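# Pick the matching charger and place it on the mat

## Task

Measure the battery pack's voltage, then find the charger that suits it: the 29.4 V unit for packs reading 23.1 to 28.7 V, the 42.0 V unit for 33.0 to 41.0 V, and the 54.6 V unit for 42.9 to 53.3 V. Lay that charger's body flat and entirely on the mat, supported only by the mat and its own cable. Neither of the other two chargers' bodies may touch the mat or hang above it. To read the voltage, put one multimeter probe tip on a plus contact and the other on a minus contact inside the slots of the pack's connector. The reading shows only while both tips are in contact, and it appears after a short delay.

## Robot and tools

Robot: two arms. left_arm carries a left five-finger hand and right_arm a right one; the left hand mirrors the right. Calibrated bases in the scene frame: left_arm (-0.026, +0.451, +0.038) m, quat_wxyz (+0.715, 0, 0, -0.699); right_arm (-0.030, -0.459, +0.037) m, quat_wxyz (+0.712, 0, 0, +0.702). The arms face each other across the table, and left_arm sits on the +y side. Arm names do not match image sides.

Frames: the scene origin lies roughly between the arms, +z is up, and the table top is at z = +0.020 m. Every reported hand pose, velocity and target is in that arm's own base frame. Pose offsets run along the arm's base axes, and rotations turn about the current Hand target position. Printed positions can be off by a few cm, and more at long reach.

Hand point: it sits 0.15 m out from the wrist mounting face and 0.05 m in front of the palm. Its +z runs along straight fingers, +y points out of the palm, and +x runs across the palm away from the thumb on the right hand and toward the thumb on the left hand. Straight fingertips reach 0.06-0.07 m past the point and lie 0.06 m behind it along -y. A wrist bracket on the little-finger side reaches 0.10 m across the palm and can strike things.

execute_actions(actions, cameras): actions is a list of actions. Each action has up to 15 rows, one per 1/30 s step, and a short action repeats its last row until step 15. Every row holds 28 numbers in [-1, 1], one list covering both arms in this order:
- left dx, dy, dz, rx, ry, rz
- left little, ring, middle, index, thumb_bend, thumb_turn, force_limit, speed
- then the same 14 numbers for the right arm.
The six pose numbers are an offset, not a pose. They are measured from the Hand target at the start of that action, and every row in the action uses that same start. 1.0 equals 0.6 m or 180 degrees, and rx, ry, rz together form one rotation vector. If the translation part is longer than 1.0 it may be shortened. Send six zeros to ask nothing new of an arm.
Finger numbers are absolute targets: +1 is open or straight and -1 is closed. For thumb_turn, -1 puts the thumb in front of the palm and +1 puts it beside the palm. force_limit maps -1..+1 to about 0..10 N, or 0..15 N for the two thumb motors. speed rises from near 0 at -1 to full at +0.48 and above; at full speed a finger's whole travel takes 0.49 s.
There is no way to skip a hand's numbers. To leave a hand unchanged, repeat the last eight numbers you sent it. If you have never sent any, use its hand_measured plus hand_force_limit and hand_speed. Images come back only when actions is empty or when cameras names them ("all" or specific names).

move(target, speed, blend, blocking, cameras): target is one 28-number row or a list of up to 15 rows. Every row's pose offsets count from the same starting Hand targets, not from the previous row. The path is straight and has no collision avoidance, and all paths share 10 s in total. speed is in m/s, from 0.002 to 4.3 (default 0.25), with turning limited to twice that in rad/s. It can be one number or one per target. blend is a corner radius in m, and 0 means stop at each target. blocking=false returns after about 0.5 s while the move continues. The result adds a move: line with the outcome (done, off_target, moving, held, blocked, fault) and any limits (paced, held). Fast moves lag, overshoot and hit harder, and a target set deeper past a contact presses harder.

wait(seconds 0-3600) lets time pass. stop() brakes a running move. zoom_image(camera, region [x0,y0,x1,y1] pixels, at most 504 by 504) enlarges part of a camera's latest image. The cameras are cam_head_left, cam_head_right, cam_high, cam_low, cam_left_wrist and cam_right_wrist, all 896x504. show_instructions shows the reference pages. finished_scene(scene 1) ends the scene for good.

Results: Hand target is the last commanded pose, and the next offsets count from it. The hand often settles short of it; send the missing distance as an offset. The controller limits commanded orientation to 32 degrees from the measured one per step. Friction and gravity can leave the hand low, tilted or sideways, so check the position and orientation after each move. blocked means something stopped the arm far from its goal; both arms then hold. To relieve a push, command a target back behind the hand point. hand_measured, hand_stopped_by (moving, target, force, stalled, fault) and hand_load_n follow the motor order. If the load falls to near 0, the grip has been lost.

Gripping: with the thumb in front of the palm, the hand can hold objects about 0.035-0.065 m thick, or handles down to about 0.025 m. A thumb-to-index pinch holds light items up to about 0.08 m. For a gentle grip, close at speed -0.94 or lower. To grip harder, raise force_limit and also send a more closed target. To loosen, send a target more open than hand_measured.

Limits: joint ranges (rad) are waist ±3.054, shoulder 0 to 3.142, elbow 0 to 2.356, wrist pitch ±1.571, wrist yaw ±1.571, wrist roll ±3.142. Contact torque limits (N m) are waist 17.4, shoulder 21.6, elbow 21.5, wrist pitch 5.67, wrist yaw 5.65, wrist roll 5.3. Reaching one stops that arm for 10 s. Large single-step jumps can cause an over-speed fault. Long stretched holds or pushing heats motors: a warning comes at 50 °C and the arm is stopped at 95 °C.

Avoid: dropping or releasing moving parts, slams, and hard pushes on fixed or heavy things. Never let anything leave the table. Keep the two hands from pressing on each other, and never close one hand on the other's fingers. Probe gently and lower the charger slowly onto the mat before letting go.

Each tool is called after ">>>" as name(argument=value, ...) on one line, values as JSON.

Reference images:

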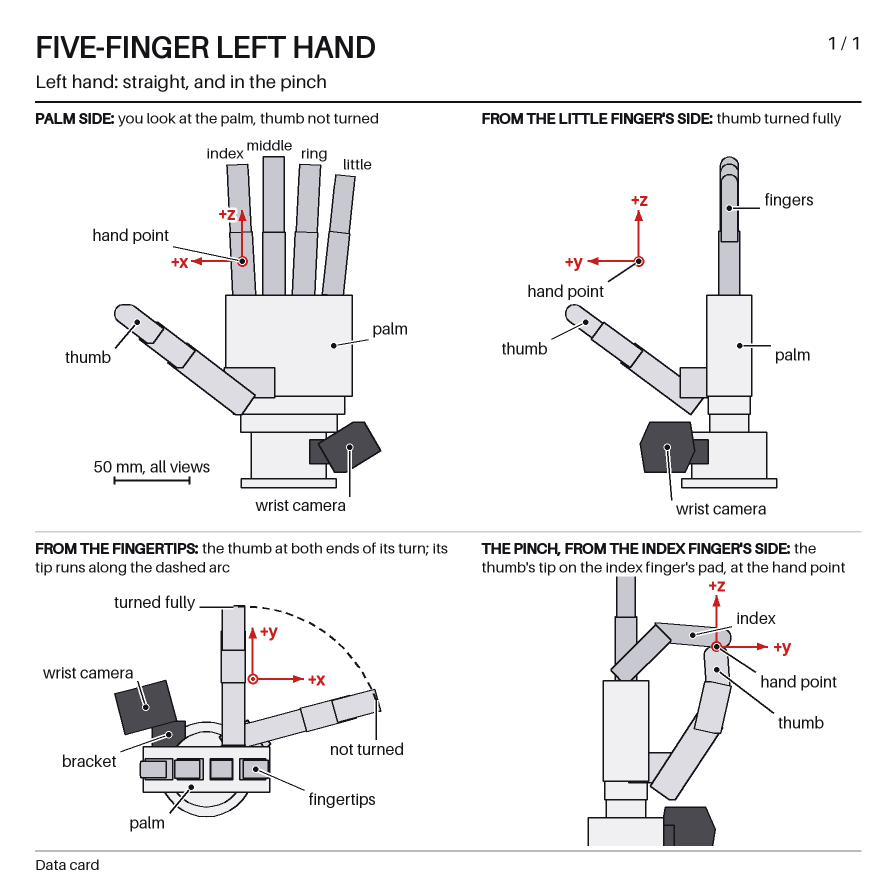

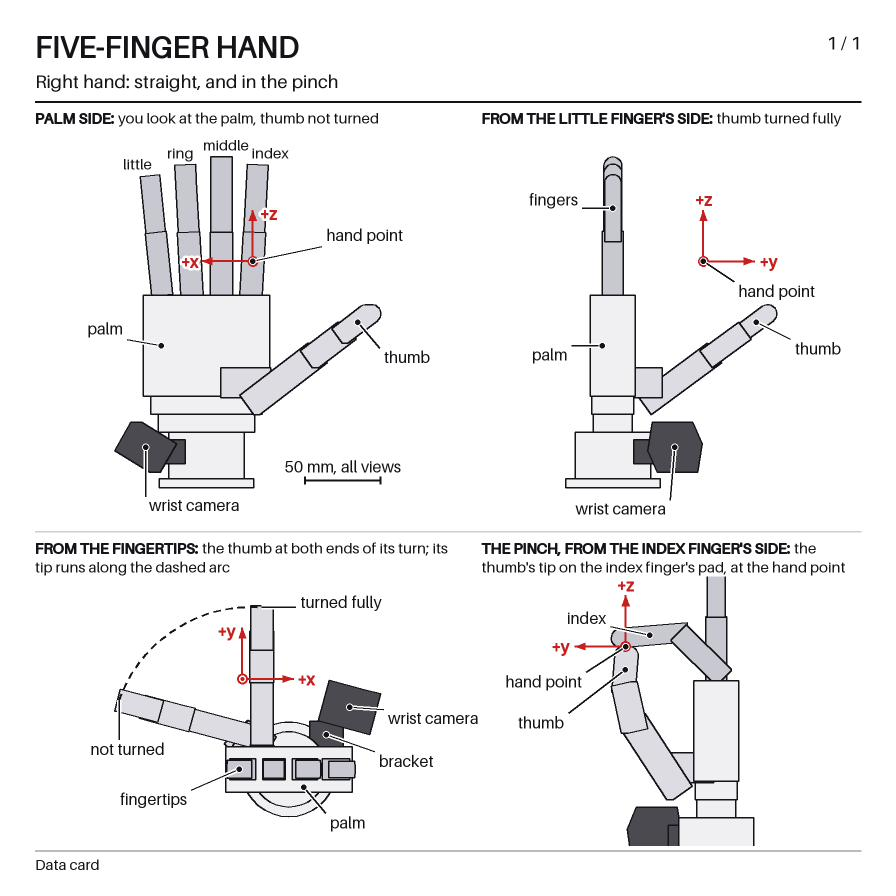

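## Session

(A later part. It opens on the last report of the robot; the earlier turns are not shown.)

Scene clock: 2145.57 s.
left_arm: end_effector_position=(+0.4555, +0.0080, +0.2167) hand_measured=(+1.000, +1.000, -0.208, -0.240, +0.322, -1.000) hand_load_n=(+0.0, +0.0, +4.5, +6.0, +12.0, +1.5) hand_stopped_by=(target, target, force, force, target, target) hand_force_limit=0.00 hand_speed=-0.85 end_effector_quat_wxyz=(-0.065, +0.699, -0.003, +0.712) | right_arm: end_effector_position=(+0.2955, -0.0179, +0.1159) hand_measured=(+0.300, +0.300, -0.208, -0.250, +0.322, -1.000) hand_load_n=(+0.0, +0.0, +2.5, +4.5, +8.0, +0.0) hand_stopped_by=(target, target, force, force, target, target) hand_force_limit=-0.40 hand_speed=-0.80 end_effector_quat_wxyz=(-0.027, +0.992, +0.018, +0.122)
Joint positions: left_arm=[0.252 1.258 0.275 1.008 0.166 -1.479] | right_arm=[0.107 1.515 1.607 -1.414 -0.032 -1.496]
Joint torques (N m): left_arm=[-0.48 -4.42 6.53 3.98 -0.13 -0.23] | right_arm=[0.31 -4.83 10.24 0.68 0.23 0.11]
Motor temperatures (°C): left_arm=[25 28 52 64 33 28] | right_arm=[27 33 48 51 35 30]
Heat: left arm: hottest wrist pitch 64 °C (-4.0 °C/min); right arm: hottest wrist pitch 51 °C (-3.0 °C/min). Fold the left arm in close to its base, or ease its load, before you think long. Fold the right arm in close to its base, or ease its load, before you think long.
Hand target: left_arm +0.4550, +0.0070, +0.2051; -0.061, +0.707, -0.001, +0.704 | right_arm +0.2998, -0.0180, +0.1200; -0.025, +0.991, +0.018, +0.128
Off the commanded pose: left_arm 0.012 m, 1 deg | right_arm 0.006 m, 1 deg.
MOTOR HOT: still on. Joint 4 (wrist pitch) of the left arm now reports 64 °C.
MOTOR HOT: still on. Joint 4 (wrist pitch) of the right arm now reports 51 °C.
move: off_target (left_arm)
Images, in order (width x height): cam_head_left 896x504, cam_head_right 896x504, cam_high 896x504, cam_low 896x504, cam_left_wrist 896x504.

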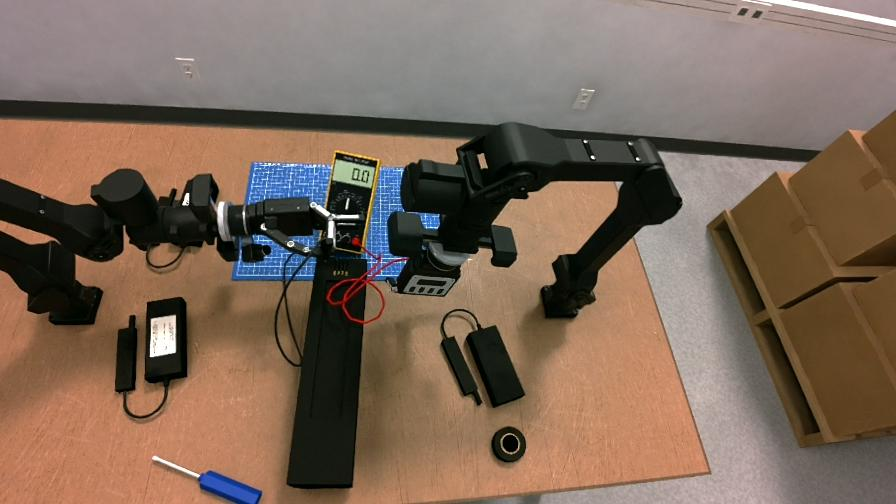

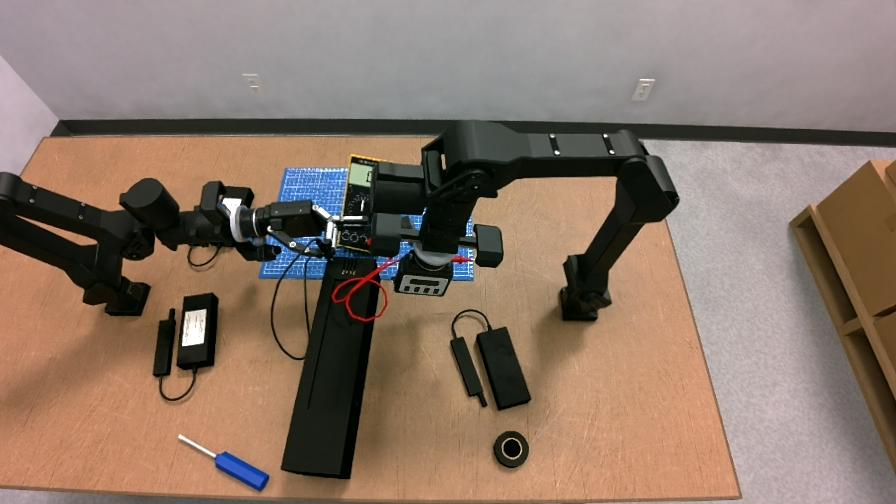

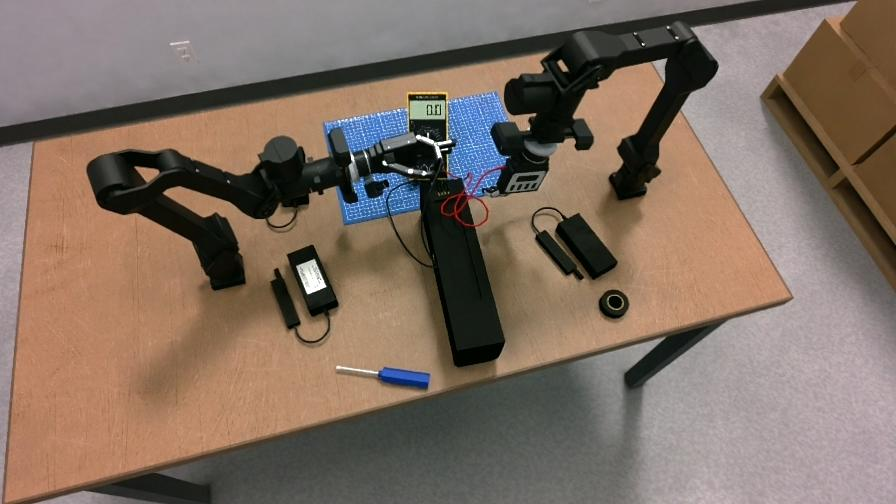

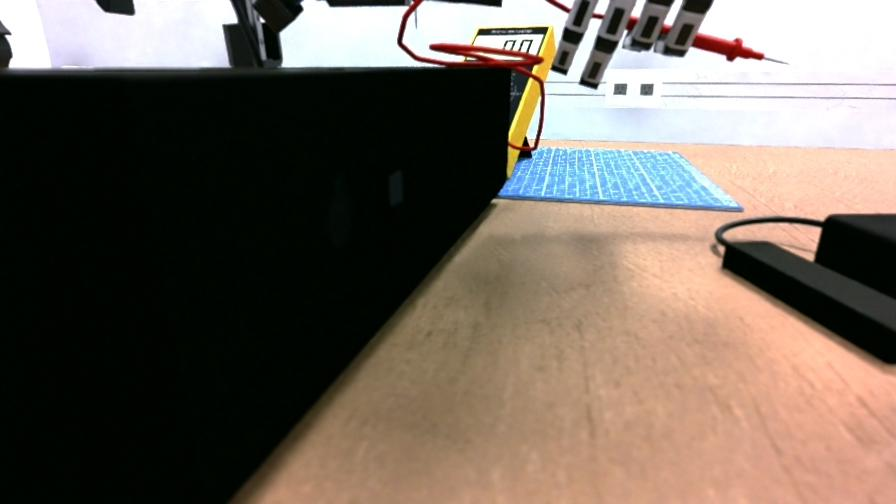

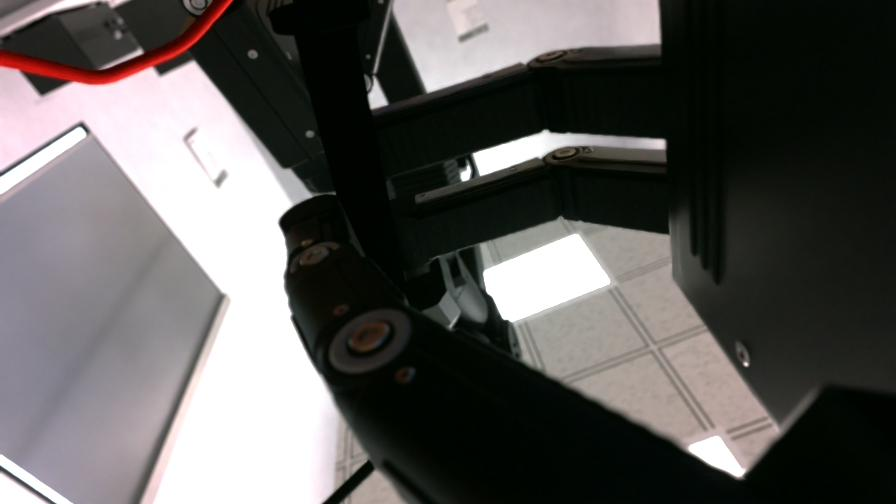

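>>> move(target=[0.0212,-0.0197,-0.025,0,0,0,1,1,-0.35,-0.35,0.32,-1,0,-0.85,0,0,0,0,0,0,0.3,0.3,-0.4,-0.4,0.32,-1,-0.4,-0.8], speed=0.05, cameras=["cam_high", "cam_low", "cam_head_left", "cam_head_right"])

>>> zoom_image(camera="cam_low", region=[380, 10, 480, 80])

>>> zoom_image(camera="cam_high", region=[410, 160, 470, 210])

>>> zoom_image(camera="cam_head_left", region=[300, 240, 360, 290])

>>> zoom_image(camera="cam_head_right", region=[310, 240, 370, 290])

Scene clock: 2157.90 s.
left_arm: end_effector_position=(+0.4682, -0.0039, +0.2006) hand_measured=(+1.000, +1.000, -0.208, -0.240, +0.322, -1.000) hand_load_n=(+0.0, +0.0, +4.5, +6.0, +12.0, +1.5) hand_stopped_by=(target, target, force, force, target, target) hand_force_limit=0.00 hand_speed=-0.85 end_effector_quat_wxyz=(-0.064, +0.699, -0.003, +0.712) | right_arm: end_effector_position=(+0.2955, -0.0179, +0.1159) hand_measured=(+0.300, +0.300, -0.208, -0.250, +0.322, -1.000) hand_load_n=(+0.0, +0.5, +2.5, +4.5, +7.5, +0.0) hand_stopped_by=(target, target, force, force, target, target) hand_force_limit=-0.40 hand_speed=-0.80 end_effector_quat_wxyz=(-0.027, +0.992, +0.018, +0.122)
Joint positions: left_arm=[0.179 1.398 0.273 1.147 0.093 -1.479] | right_arm=[0.107 1.515 1.607 -1.414 -0.032 -1.496]
Joint torques (N m): left_arm=[-0.55 -4.67 6.23 4.05 -0.1 -0.21] | right_arm=[0.28 -4.87 10.29 0.69 0.22 0.1]
Motor temperatures (°C): left_arm=[25 28 50 72 32 28] | right_arm=[27 33 48 51 35 30]
Heat: left arm: hottest wrist pitch 72 °C (+4.0 °C/min); right arm: hottest wrist pitch 51 °C (-2.0 °C/min). Heating fast: the left arm's wrist pitch motor: a push or a pull is the cause, and it goes on while you think. Ease it with your next call, before anything else. Fold the right arm in close to its base, or ease its load, before you think long.
Hand target: left_arm +0.4677, -0.0049, +0.1901; -0.061, +0.707, -0.001, +0.704 | right_arm +0.2998, -0.0180, +0.1200; -0.025, +0.991, +0.018, +0.128
Off the commanded pose: left_arm 0.011 m, 1 deg | right_arm 0.006 m, 1 deg.
MOTOR HOT: still on. Joint 4 (wrist pitch) of the left arm now reports 72 °C.
MOTOR HOT: still on. Joint 4 (wrist pitch) of the right arm now reports 51 °C.
move: off_target (left_arm)
Images, in order (width x height): cam_head_left 896x504, cam_head_right 896x504, cam_high 896x504, cam_low 896x504.

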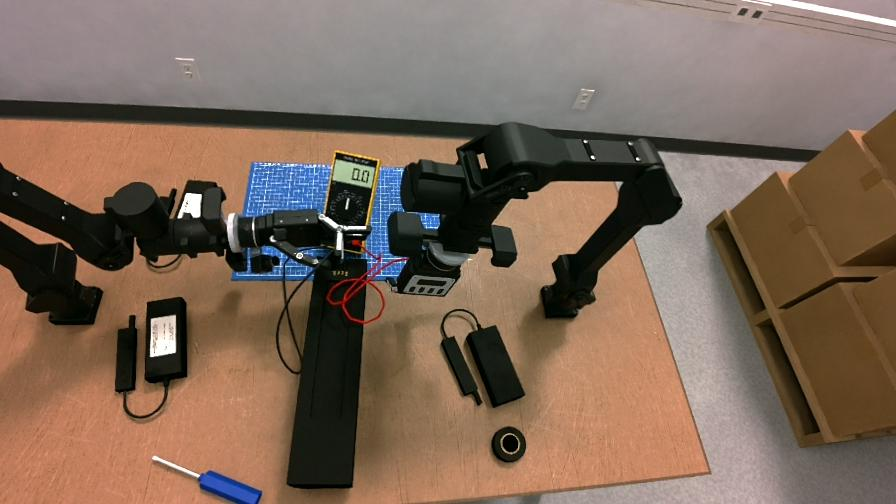

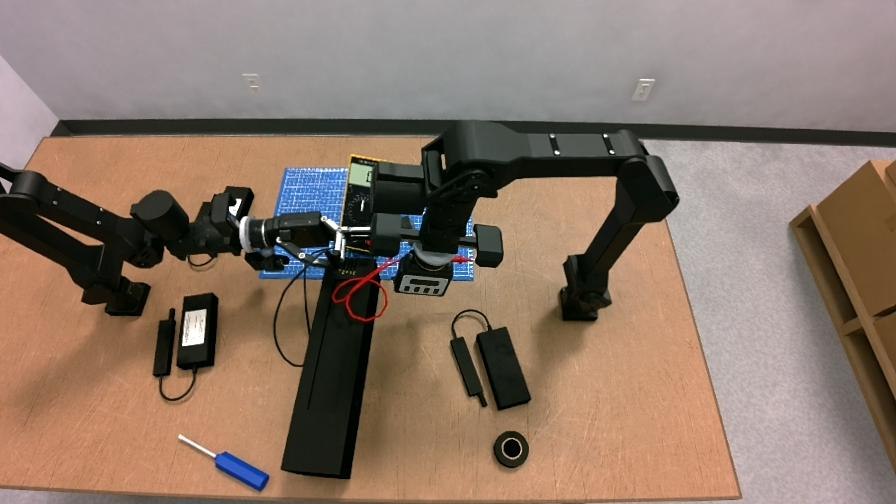

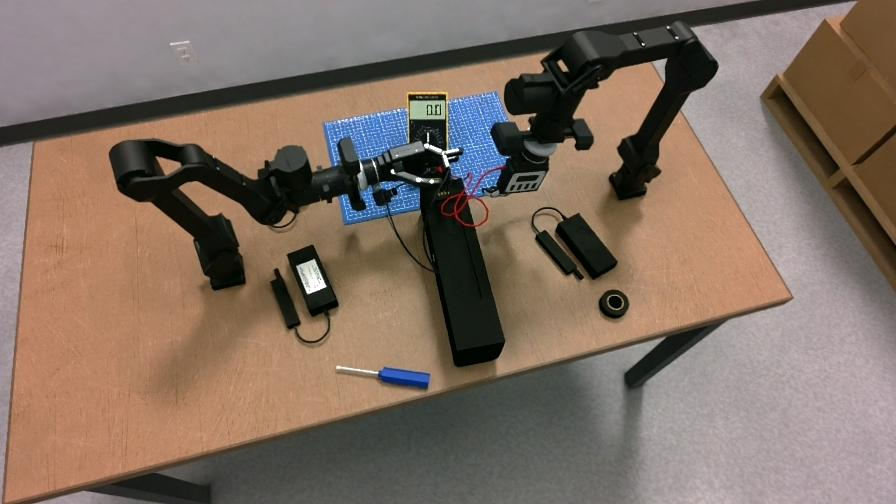

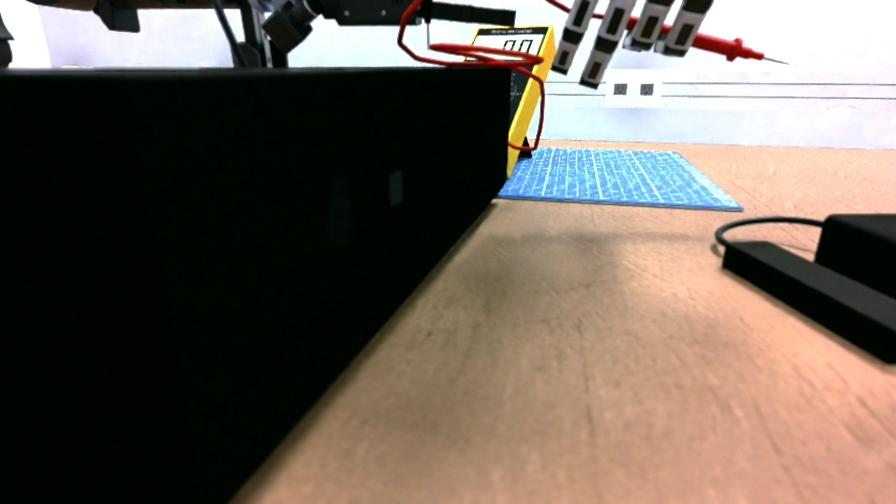

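Scaled by 5.040 from the camera's image (finer frame: 1280x720).

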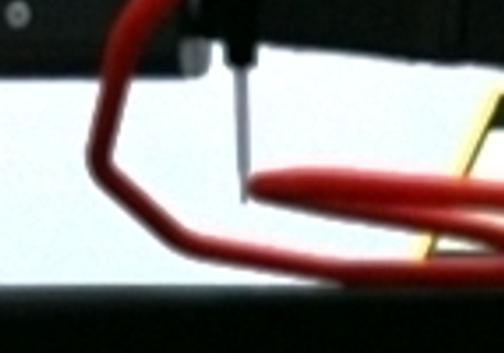

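Scaled by 8.400 from the camera's image (finer frame: 1280x720).

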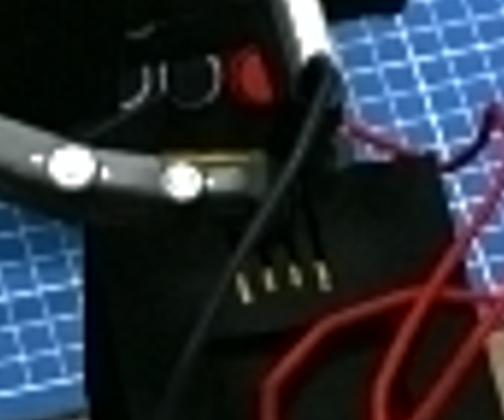

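Scaled by 8.400 from the camera's image (finer frame: 1280x720).

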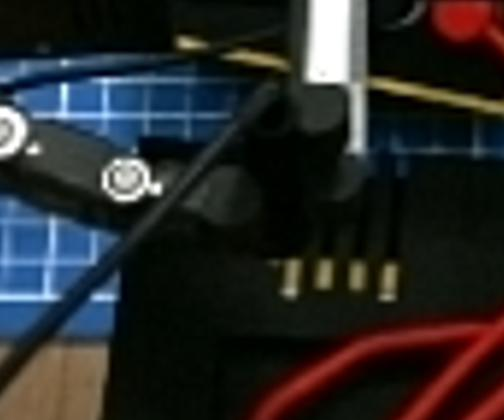

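Scaled by 8.400 from the camera's image (finer frame: 1280x720).

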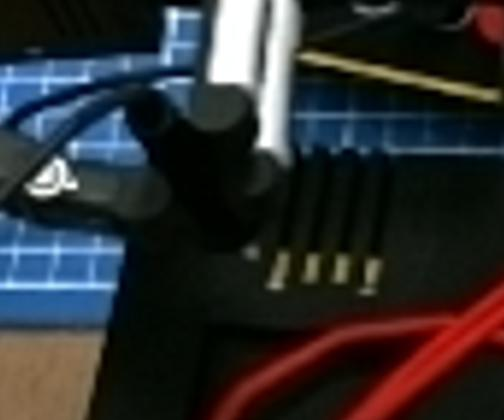

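>>> move(target=[[-0.0233,0.0033,0,0.0057,-0.0665,0,1,1,-0.35,-0.35,0.32,-1,0,-0.85,0,0,0.1878,0,0,0,0.3,0.3,-0.4,-0.4,0.32,-1,-0.4,-0.8],[-0.0233,0.0033,0,0.0057,-0.0665,0,1,1,-0.35,-0.35,0.32,-1,0,-0.85,0.12,0,0.1878,0.0905,-0.4254,0,0.3,0.3,-0.4,-0.4,0.32,-1,-0.4,-0.8]], speed=[0.15, 0.2], blend=[0.03, 0], cameras=["cam_high", "cam_low", "cam_head_left", "cam_head_right"])

>>> zoom_image(camera="cam_low", region=[380, 0, 520, 90])

>>> zoom_image(camera="cam_head_left", region=[300, 210, 400, 290])

>>> zoom_image(camera="cam_high", region=[400, 140, 500, 210])

Scene clock: 2203.57 s.
left_arm: end_effector_position=(+0.4555, -0.0035, +0.1964) hand_measured=(+1.000, +1.000, -0.208, -0.240, +0.322, -1.000) hand_load_n=(+0.0, +0.0, +4.5, +6.0, +12.0, +1.5) hand_stopped_by=(target, target, force, force, target, target) hand_force_limit=0.00 hand_speed=-0.85 end_effector_quat_wxyz=(-0.068, +0.663, -0.006, +0.745) | right_arm: end_effector_position=(+0.3724, -0.0183, +0.2358) hand_measured=(+0.300, +0.300, -0.208, -0.250, +0.322, -1.000) hand_load_n=(+0.0, +0.0, +3.0, +4.5, +7.5, +0.0) hand_stopped_by=(target, target, force, force, target, target) hand_force_limit=-0.40 hand_speed=-0.80 end_effector_quat_wxyz=(-0.137, +0.686, +0.013, +0.714)
Joint positions: left_arm=[0.196 1.63 0.189 1.562 0.113 -1.484] | right_arm=[-0.205 0.466 0.364 0.165 -0.412 -1.375]
Joint torques (N m): left_arm=[0.45 -6.15 4.35 3.96 0.07 -0.01] | right_arm=[-0.22 -1.36 9.03 3.3 -0.11 0.08]
Motor temperatures (°C): left_arm=[25 29 45 73 32 28] | right_arm=[27 33 49 53 35 30]
Heat: left arm: hottest wrist pitch 73 °C (+10.1 °C/min); right arm: hottest wrist pitch 53 °C (+2.0 °C/min). Fold the left arm in close to its base, or ease its load, before you think long. Fold the right arm in close to its base, or ease its load, before you think long.
Hand target: left_arm +0.4538, -0.0027, +0.1901; -0.067, +0.629, +0.000, +0.774 | right_arm +0.3719, -0.0180, +0.2325; -0.139, +0.687, +0.012, +0.714
Off the commanded pose: left_arm 0.007 m, 5 deg | right_arm 0.003 m, 0 deg.
MOTOR HOT: still on. Joint 4 (wrist pitch) of the left arm now reports 73 °C.
MOTOR HOT: still on. Joint 4 (wrist pitch) of the right arm now reports 53 °C.
joint sent to its limit (left arm) — joint 4 (wrist pitch), upper limit. The joint targets are off in orientation, not in position.
move: off_target (left_arm)
Images, in order (width x height): cam_head_left 896x504, cam_head_right 896x504, cam_high 896x504, cam_low 896x504.

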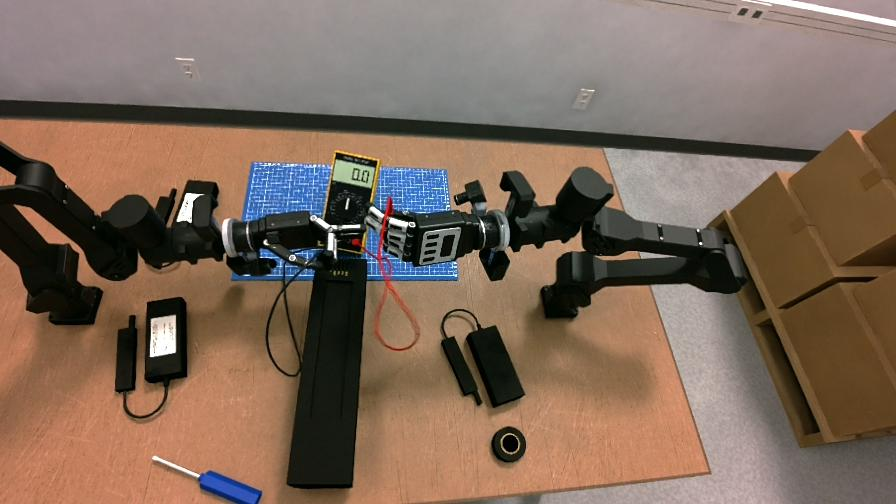

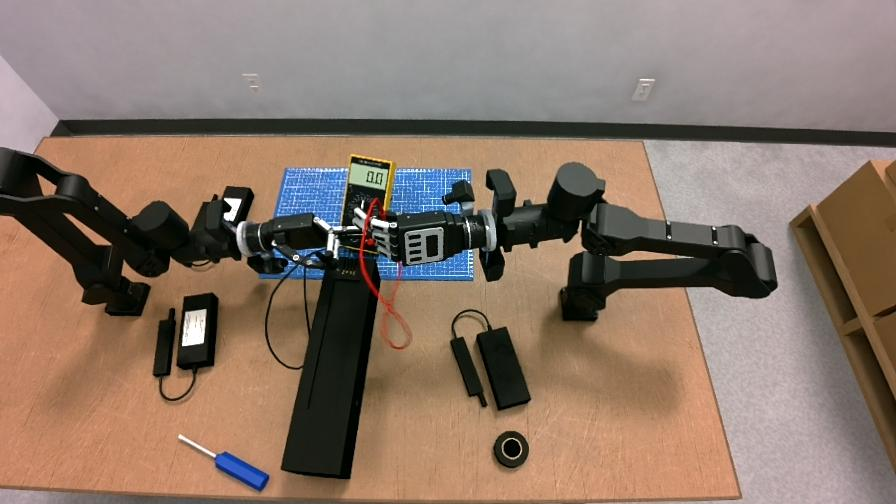

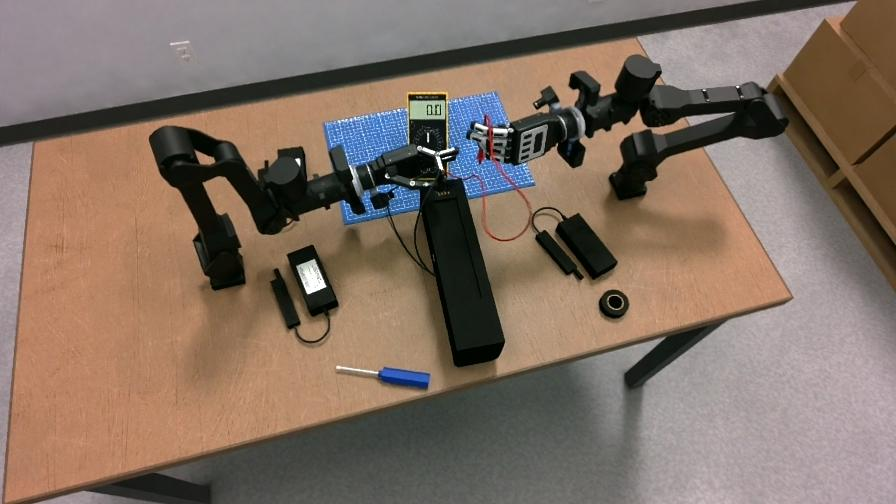

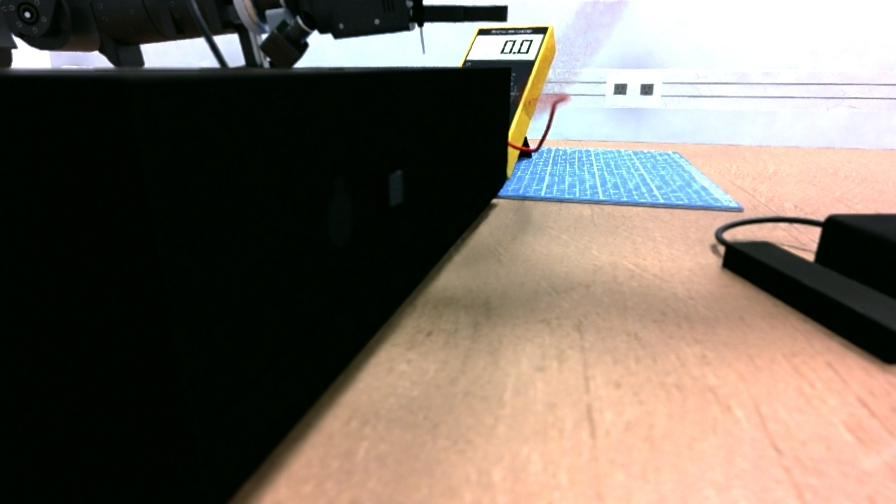

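Scaled by 3.600 from the camera's image (finer frame: 1280x720).

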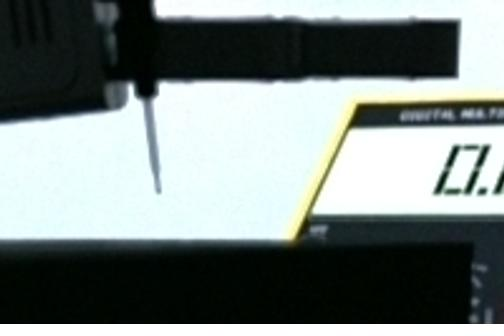

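Scaled by 5.040 from the camera's image (finer frame: 1280x720).

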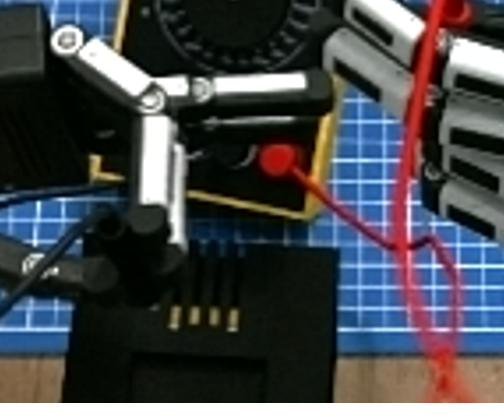

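Scaled by 5.040 from the camera's image (finer frame: 1280x720).

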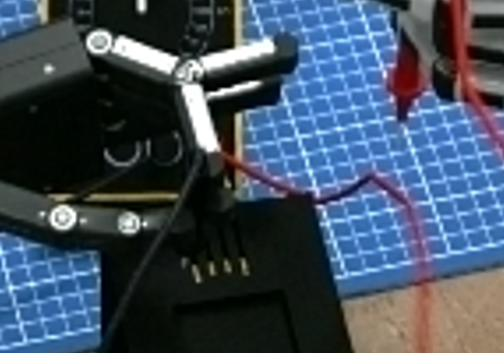

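>>> move(target=[[0.0148,-0.001,0.0007,-0.0033,0.0387,0,1,1,-0.35,-0.35,0.32,-1,0,-0.85,0.03,-0.005,0,0.022,-0.1032,0,0.3,0.3,-0.4,-0.4,0.32,-1,-0.4,-0.8],[0.0148,-0.001,0.0007,-0.0033,0.0387,0,1,1,-0.35,-0.35,0.32,-1,0,-0.85,0.0763,-0.0103,-0.02,0.022,-0.1032,0,0.3,0.3,-0.4,-0.4,0.32,-1,-0.4,-0.8]], speed=0.1, blend=[0.02, 0], cameras=["cam_high", "cam_low", "cam_head_left", "cam_head_right", "cam_left_wrist"])

>>> zoom_image(camera="cam_low", region=[380, 0, 520, 90])

>>> zoom_image(camera="cam_head_left", region=[300, 220, 380, 290])

>>> zoom_image(camera="cam_high", region=[400, 140, 480, 210])

Scene clock: 2229.73 s.
left_arm: end_effector_position=(+0.4615, -0.0044, +0.1860) hand_measured=(+1.000, +1.000, -0.208, -0.240, +0.322, -1.000) hand_load_n=(+0.0, +0.0, +2.5, +6.5, +11.5, +2.0) hand_stopped_by=(target, target, force, force, target, target) hand_force_limit=0.00 hand_speed=-0.85 end_effector_quat_wxyz=(-0.062, +0.679, -0.003, +0.732) | right_arm: end_effector_position=(+0.4149, -0.0232, +0.2125) hand_measured=(+0.300, +0.300, -0.208, -0.250, +0.322, -1.000) hand_load_n=(+0.0, +0.0, +3.0, +4.5, +7.5, +0.0) hand_stopped_by=(target, target, force, force, target, target) hand_force_limit=-0.40 hand_speed=-0.80 end_effector_quat_wxyz=(-0.158, +0.585, +0.003, +0.795)
Joint positions: left_arm=[0.187 1.62 0.205 1.494 0.105 -1.49] | right_arm=[-0.163 1.277 0.049 1.569 -0.345 -1.26]
Joint torques (N m): left_arm=[-0.31 -7.39 6.65 3.35 -0.25 -0.17] | right_arm=[0.28 -2.28 9.12 3.04 0.39 -0.13]
Motor temperatures (°C): left_arm=[25 31 43 74 32 28] | right_arm=[27 32 51 64 35 30]
Heat: left arm: hottest wrist pitch 74 °C (+3.0 °C/min); right arm: hottest wrist pitch 64 °C (+13.1 °C/min). Fold the left arm in close to its base, or ease its load, before you think long. Fold the right arm in close to its base, or ease its load, before you think long.
Hand target: left_arm +0.4626, -0.0035, +0.1904; -0.064, +0.676, -0.001, +0.734 | right_arm +0.4176, -0.0241, +0.2208; -0.158, +0.557, +0.010, +0.815
Off the commanded pose: left_arm 0.005 m, 1 deg | right_arm 0.009 m, 4 deg.
MOTOR HOT: still on. Joint 4 (wrist pitch) of the left arm now reports 74 °C.
MOTOR HOT: still on. Joint 4 (wrist pitch) of the right arm now reports 64 °C.
joint sent to its limit (right arm) — joint 4 (wrist pitch), upper limit. The joint targets are off in orientation, not in position.
move: off_target (right_arm); blend cut to 0.0152 m at target 1
Images, in order (width x height): cam_head_left 896x504, cam_head_right 896x504, cam_high 896x504, cam_low 896x504, cam_left_wrist 896x504.

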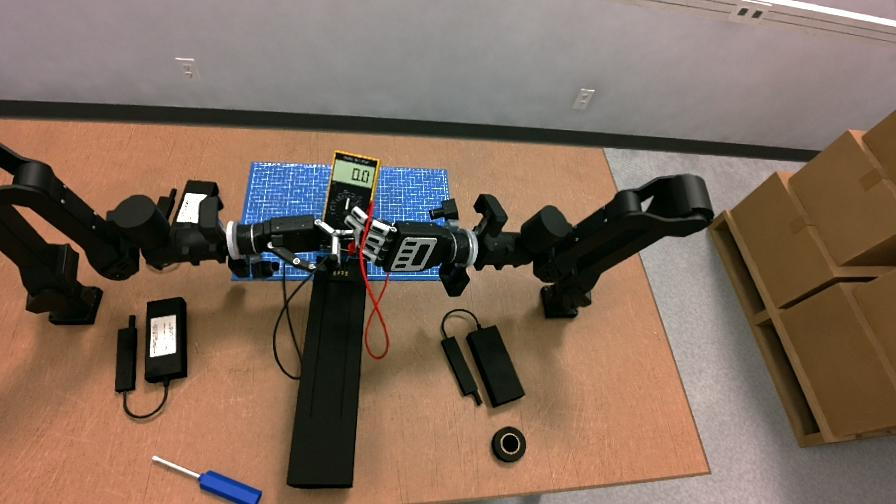

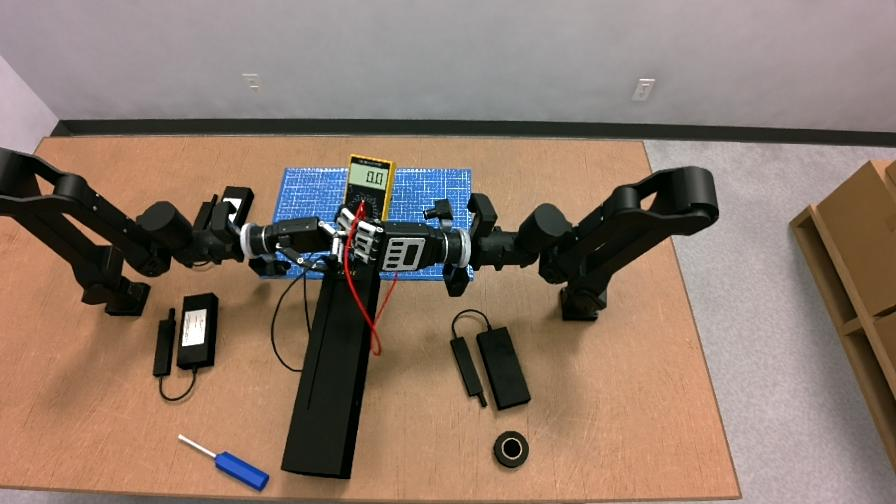

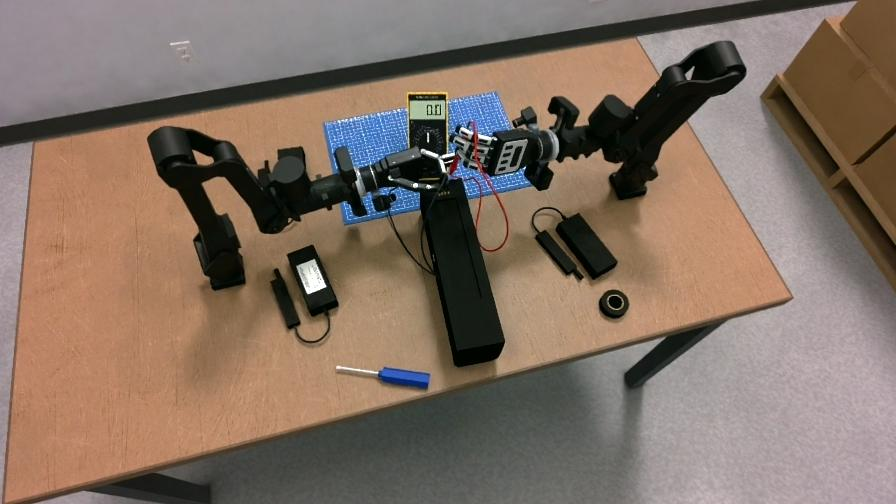

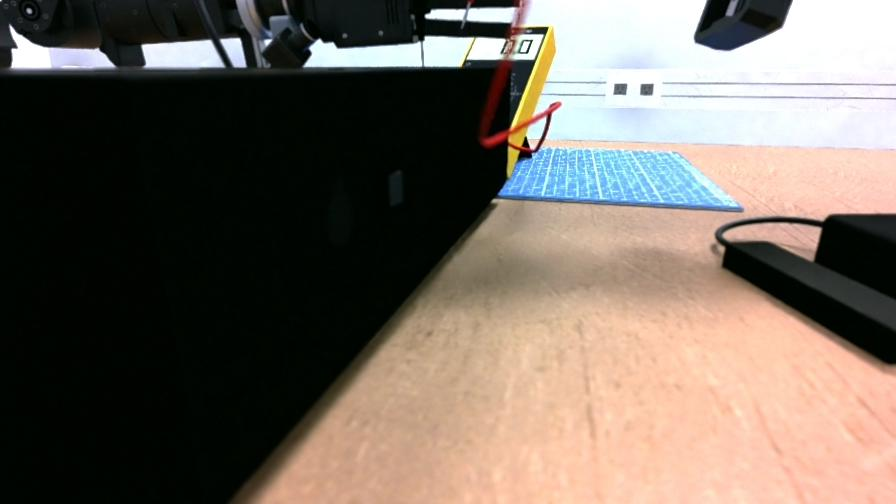

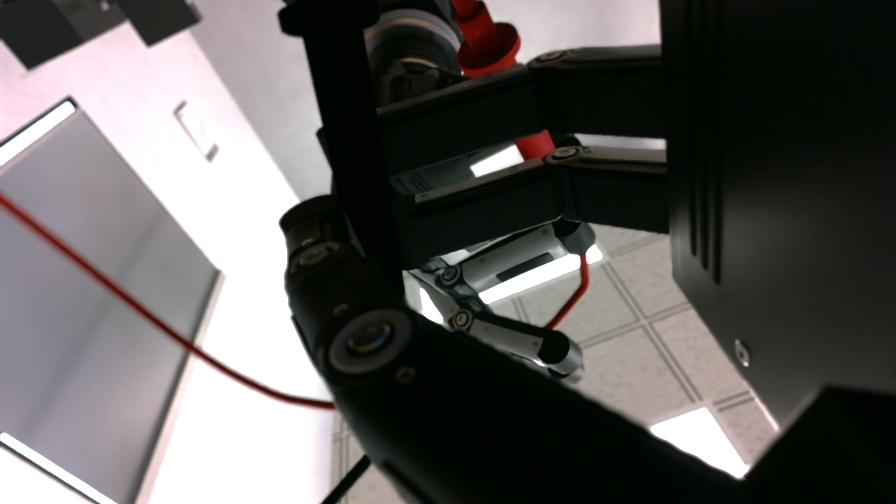

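Scaled by 3.600 from the camera's image (finer frame: 1280x720).

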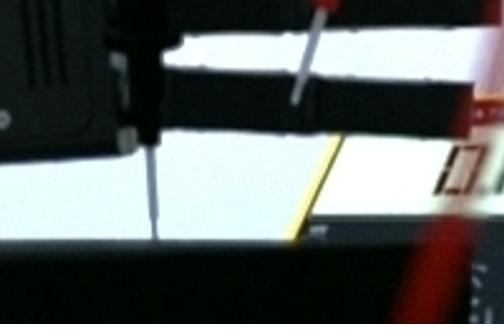

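Scaled by 6.300 from the camera's image (finer frame: 1280x720).

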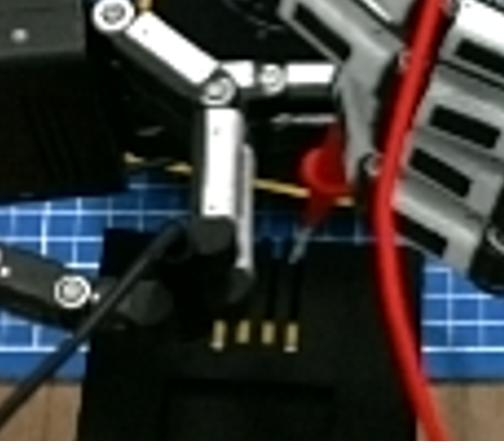

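Scaled by 6.300 from the camera's image (finer frame: 1280x720).

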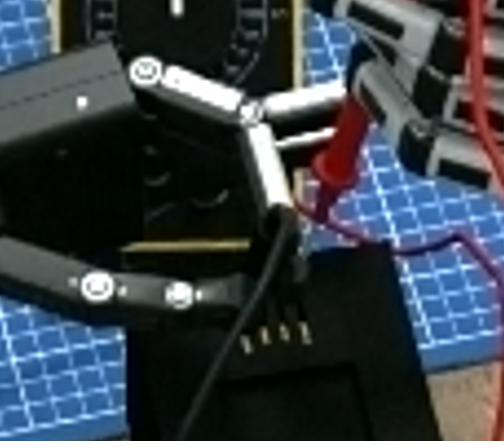

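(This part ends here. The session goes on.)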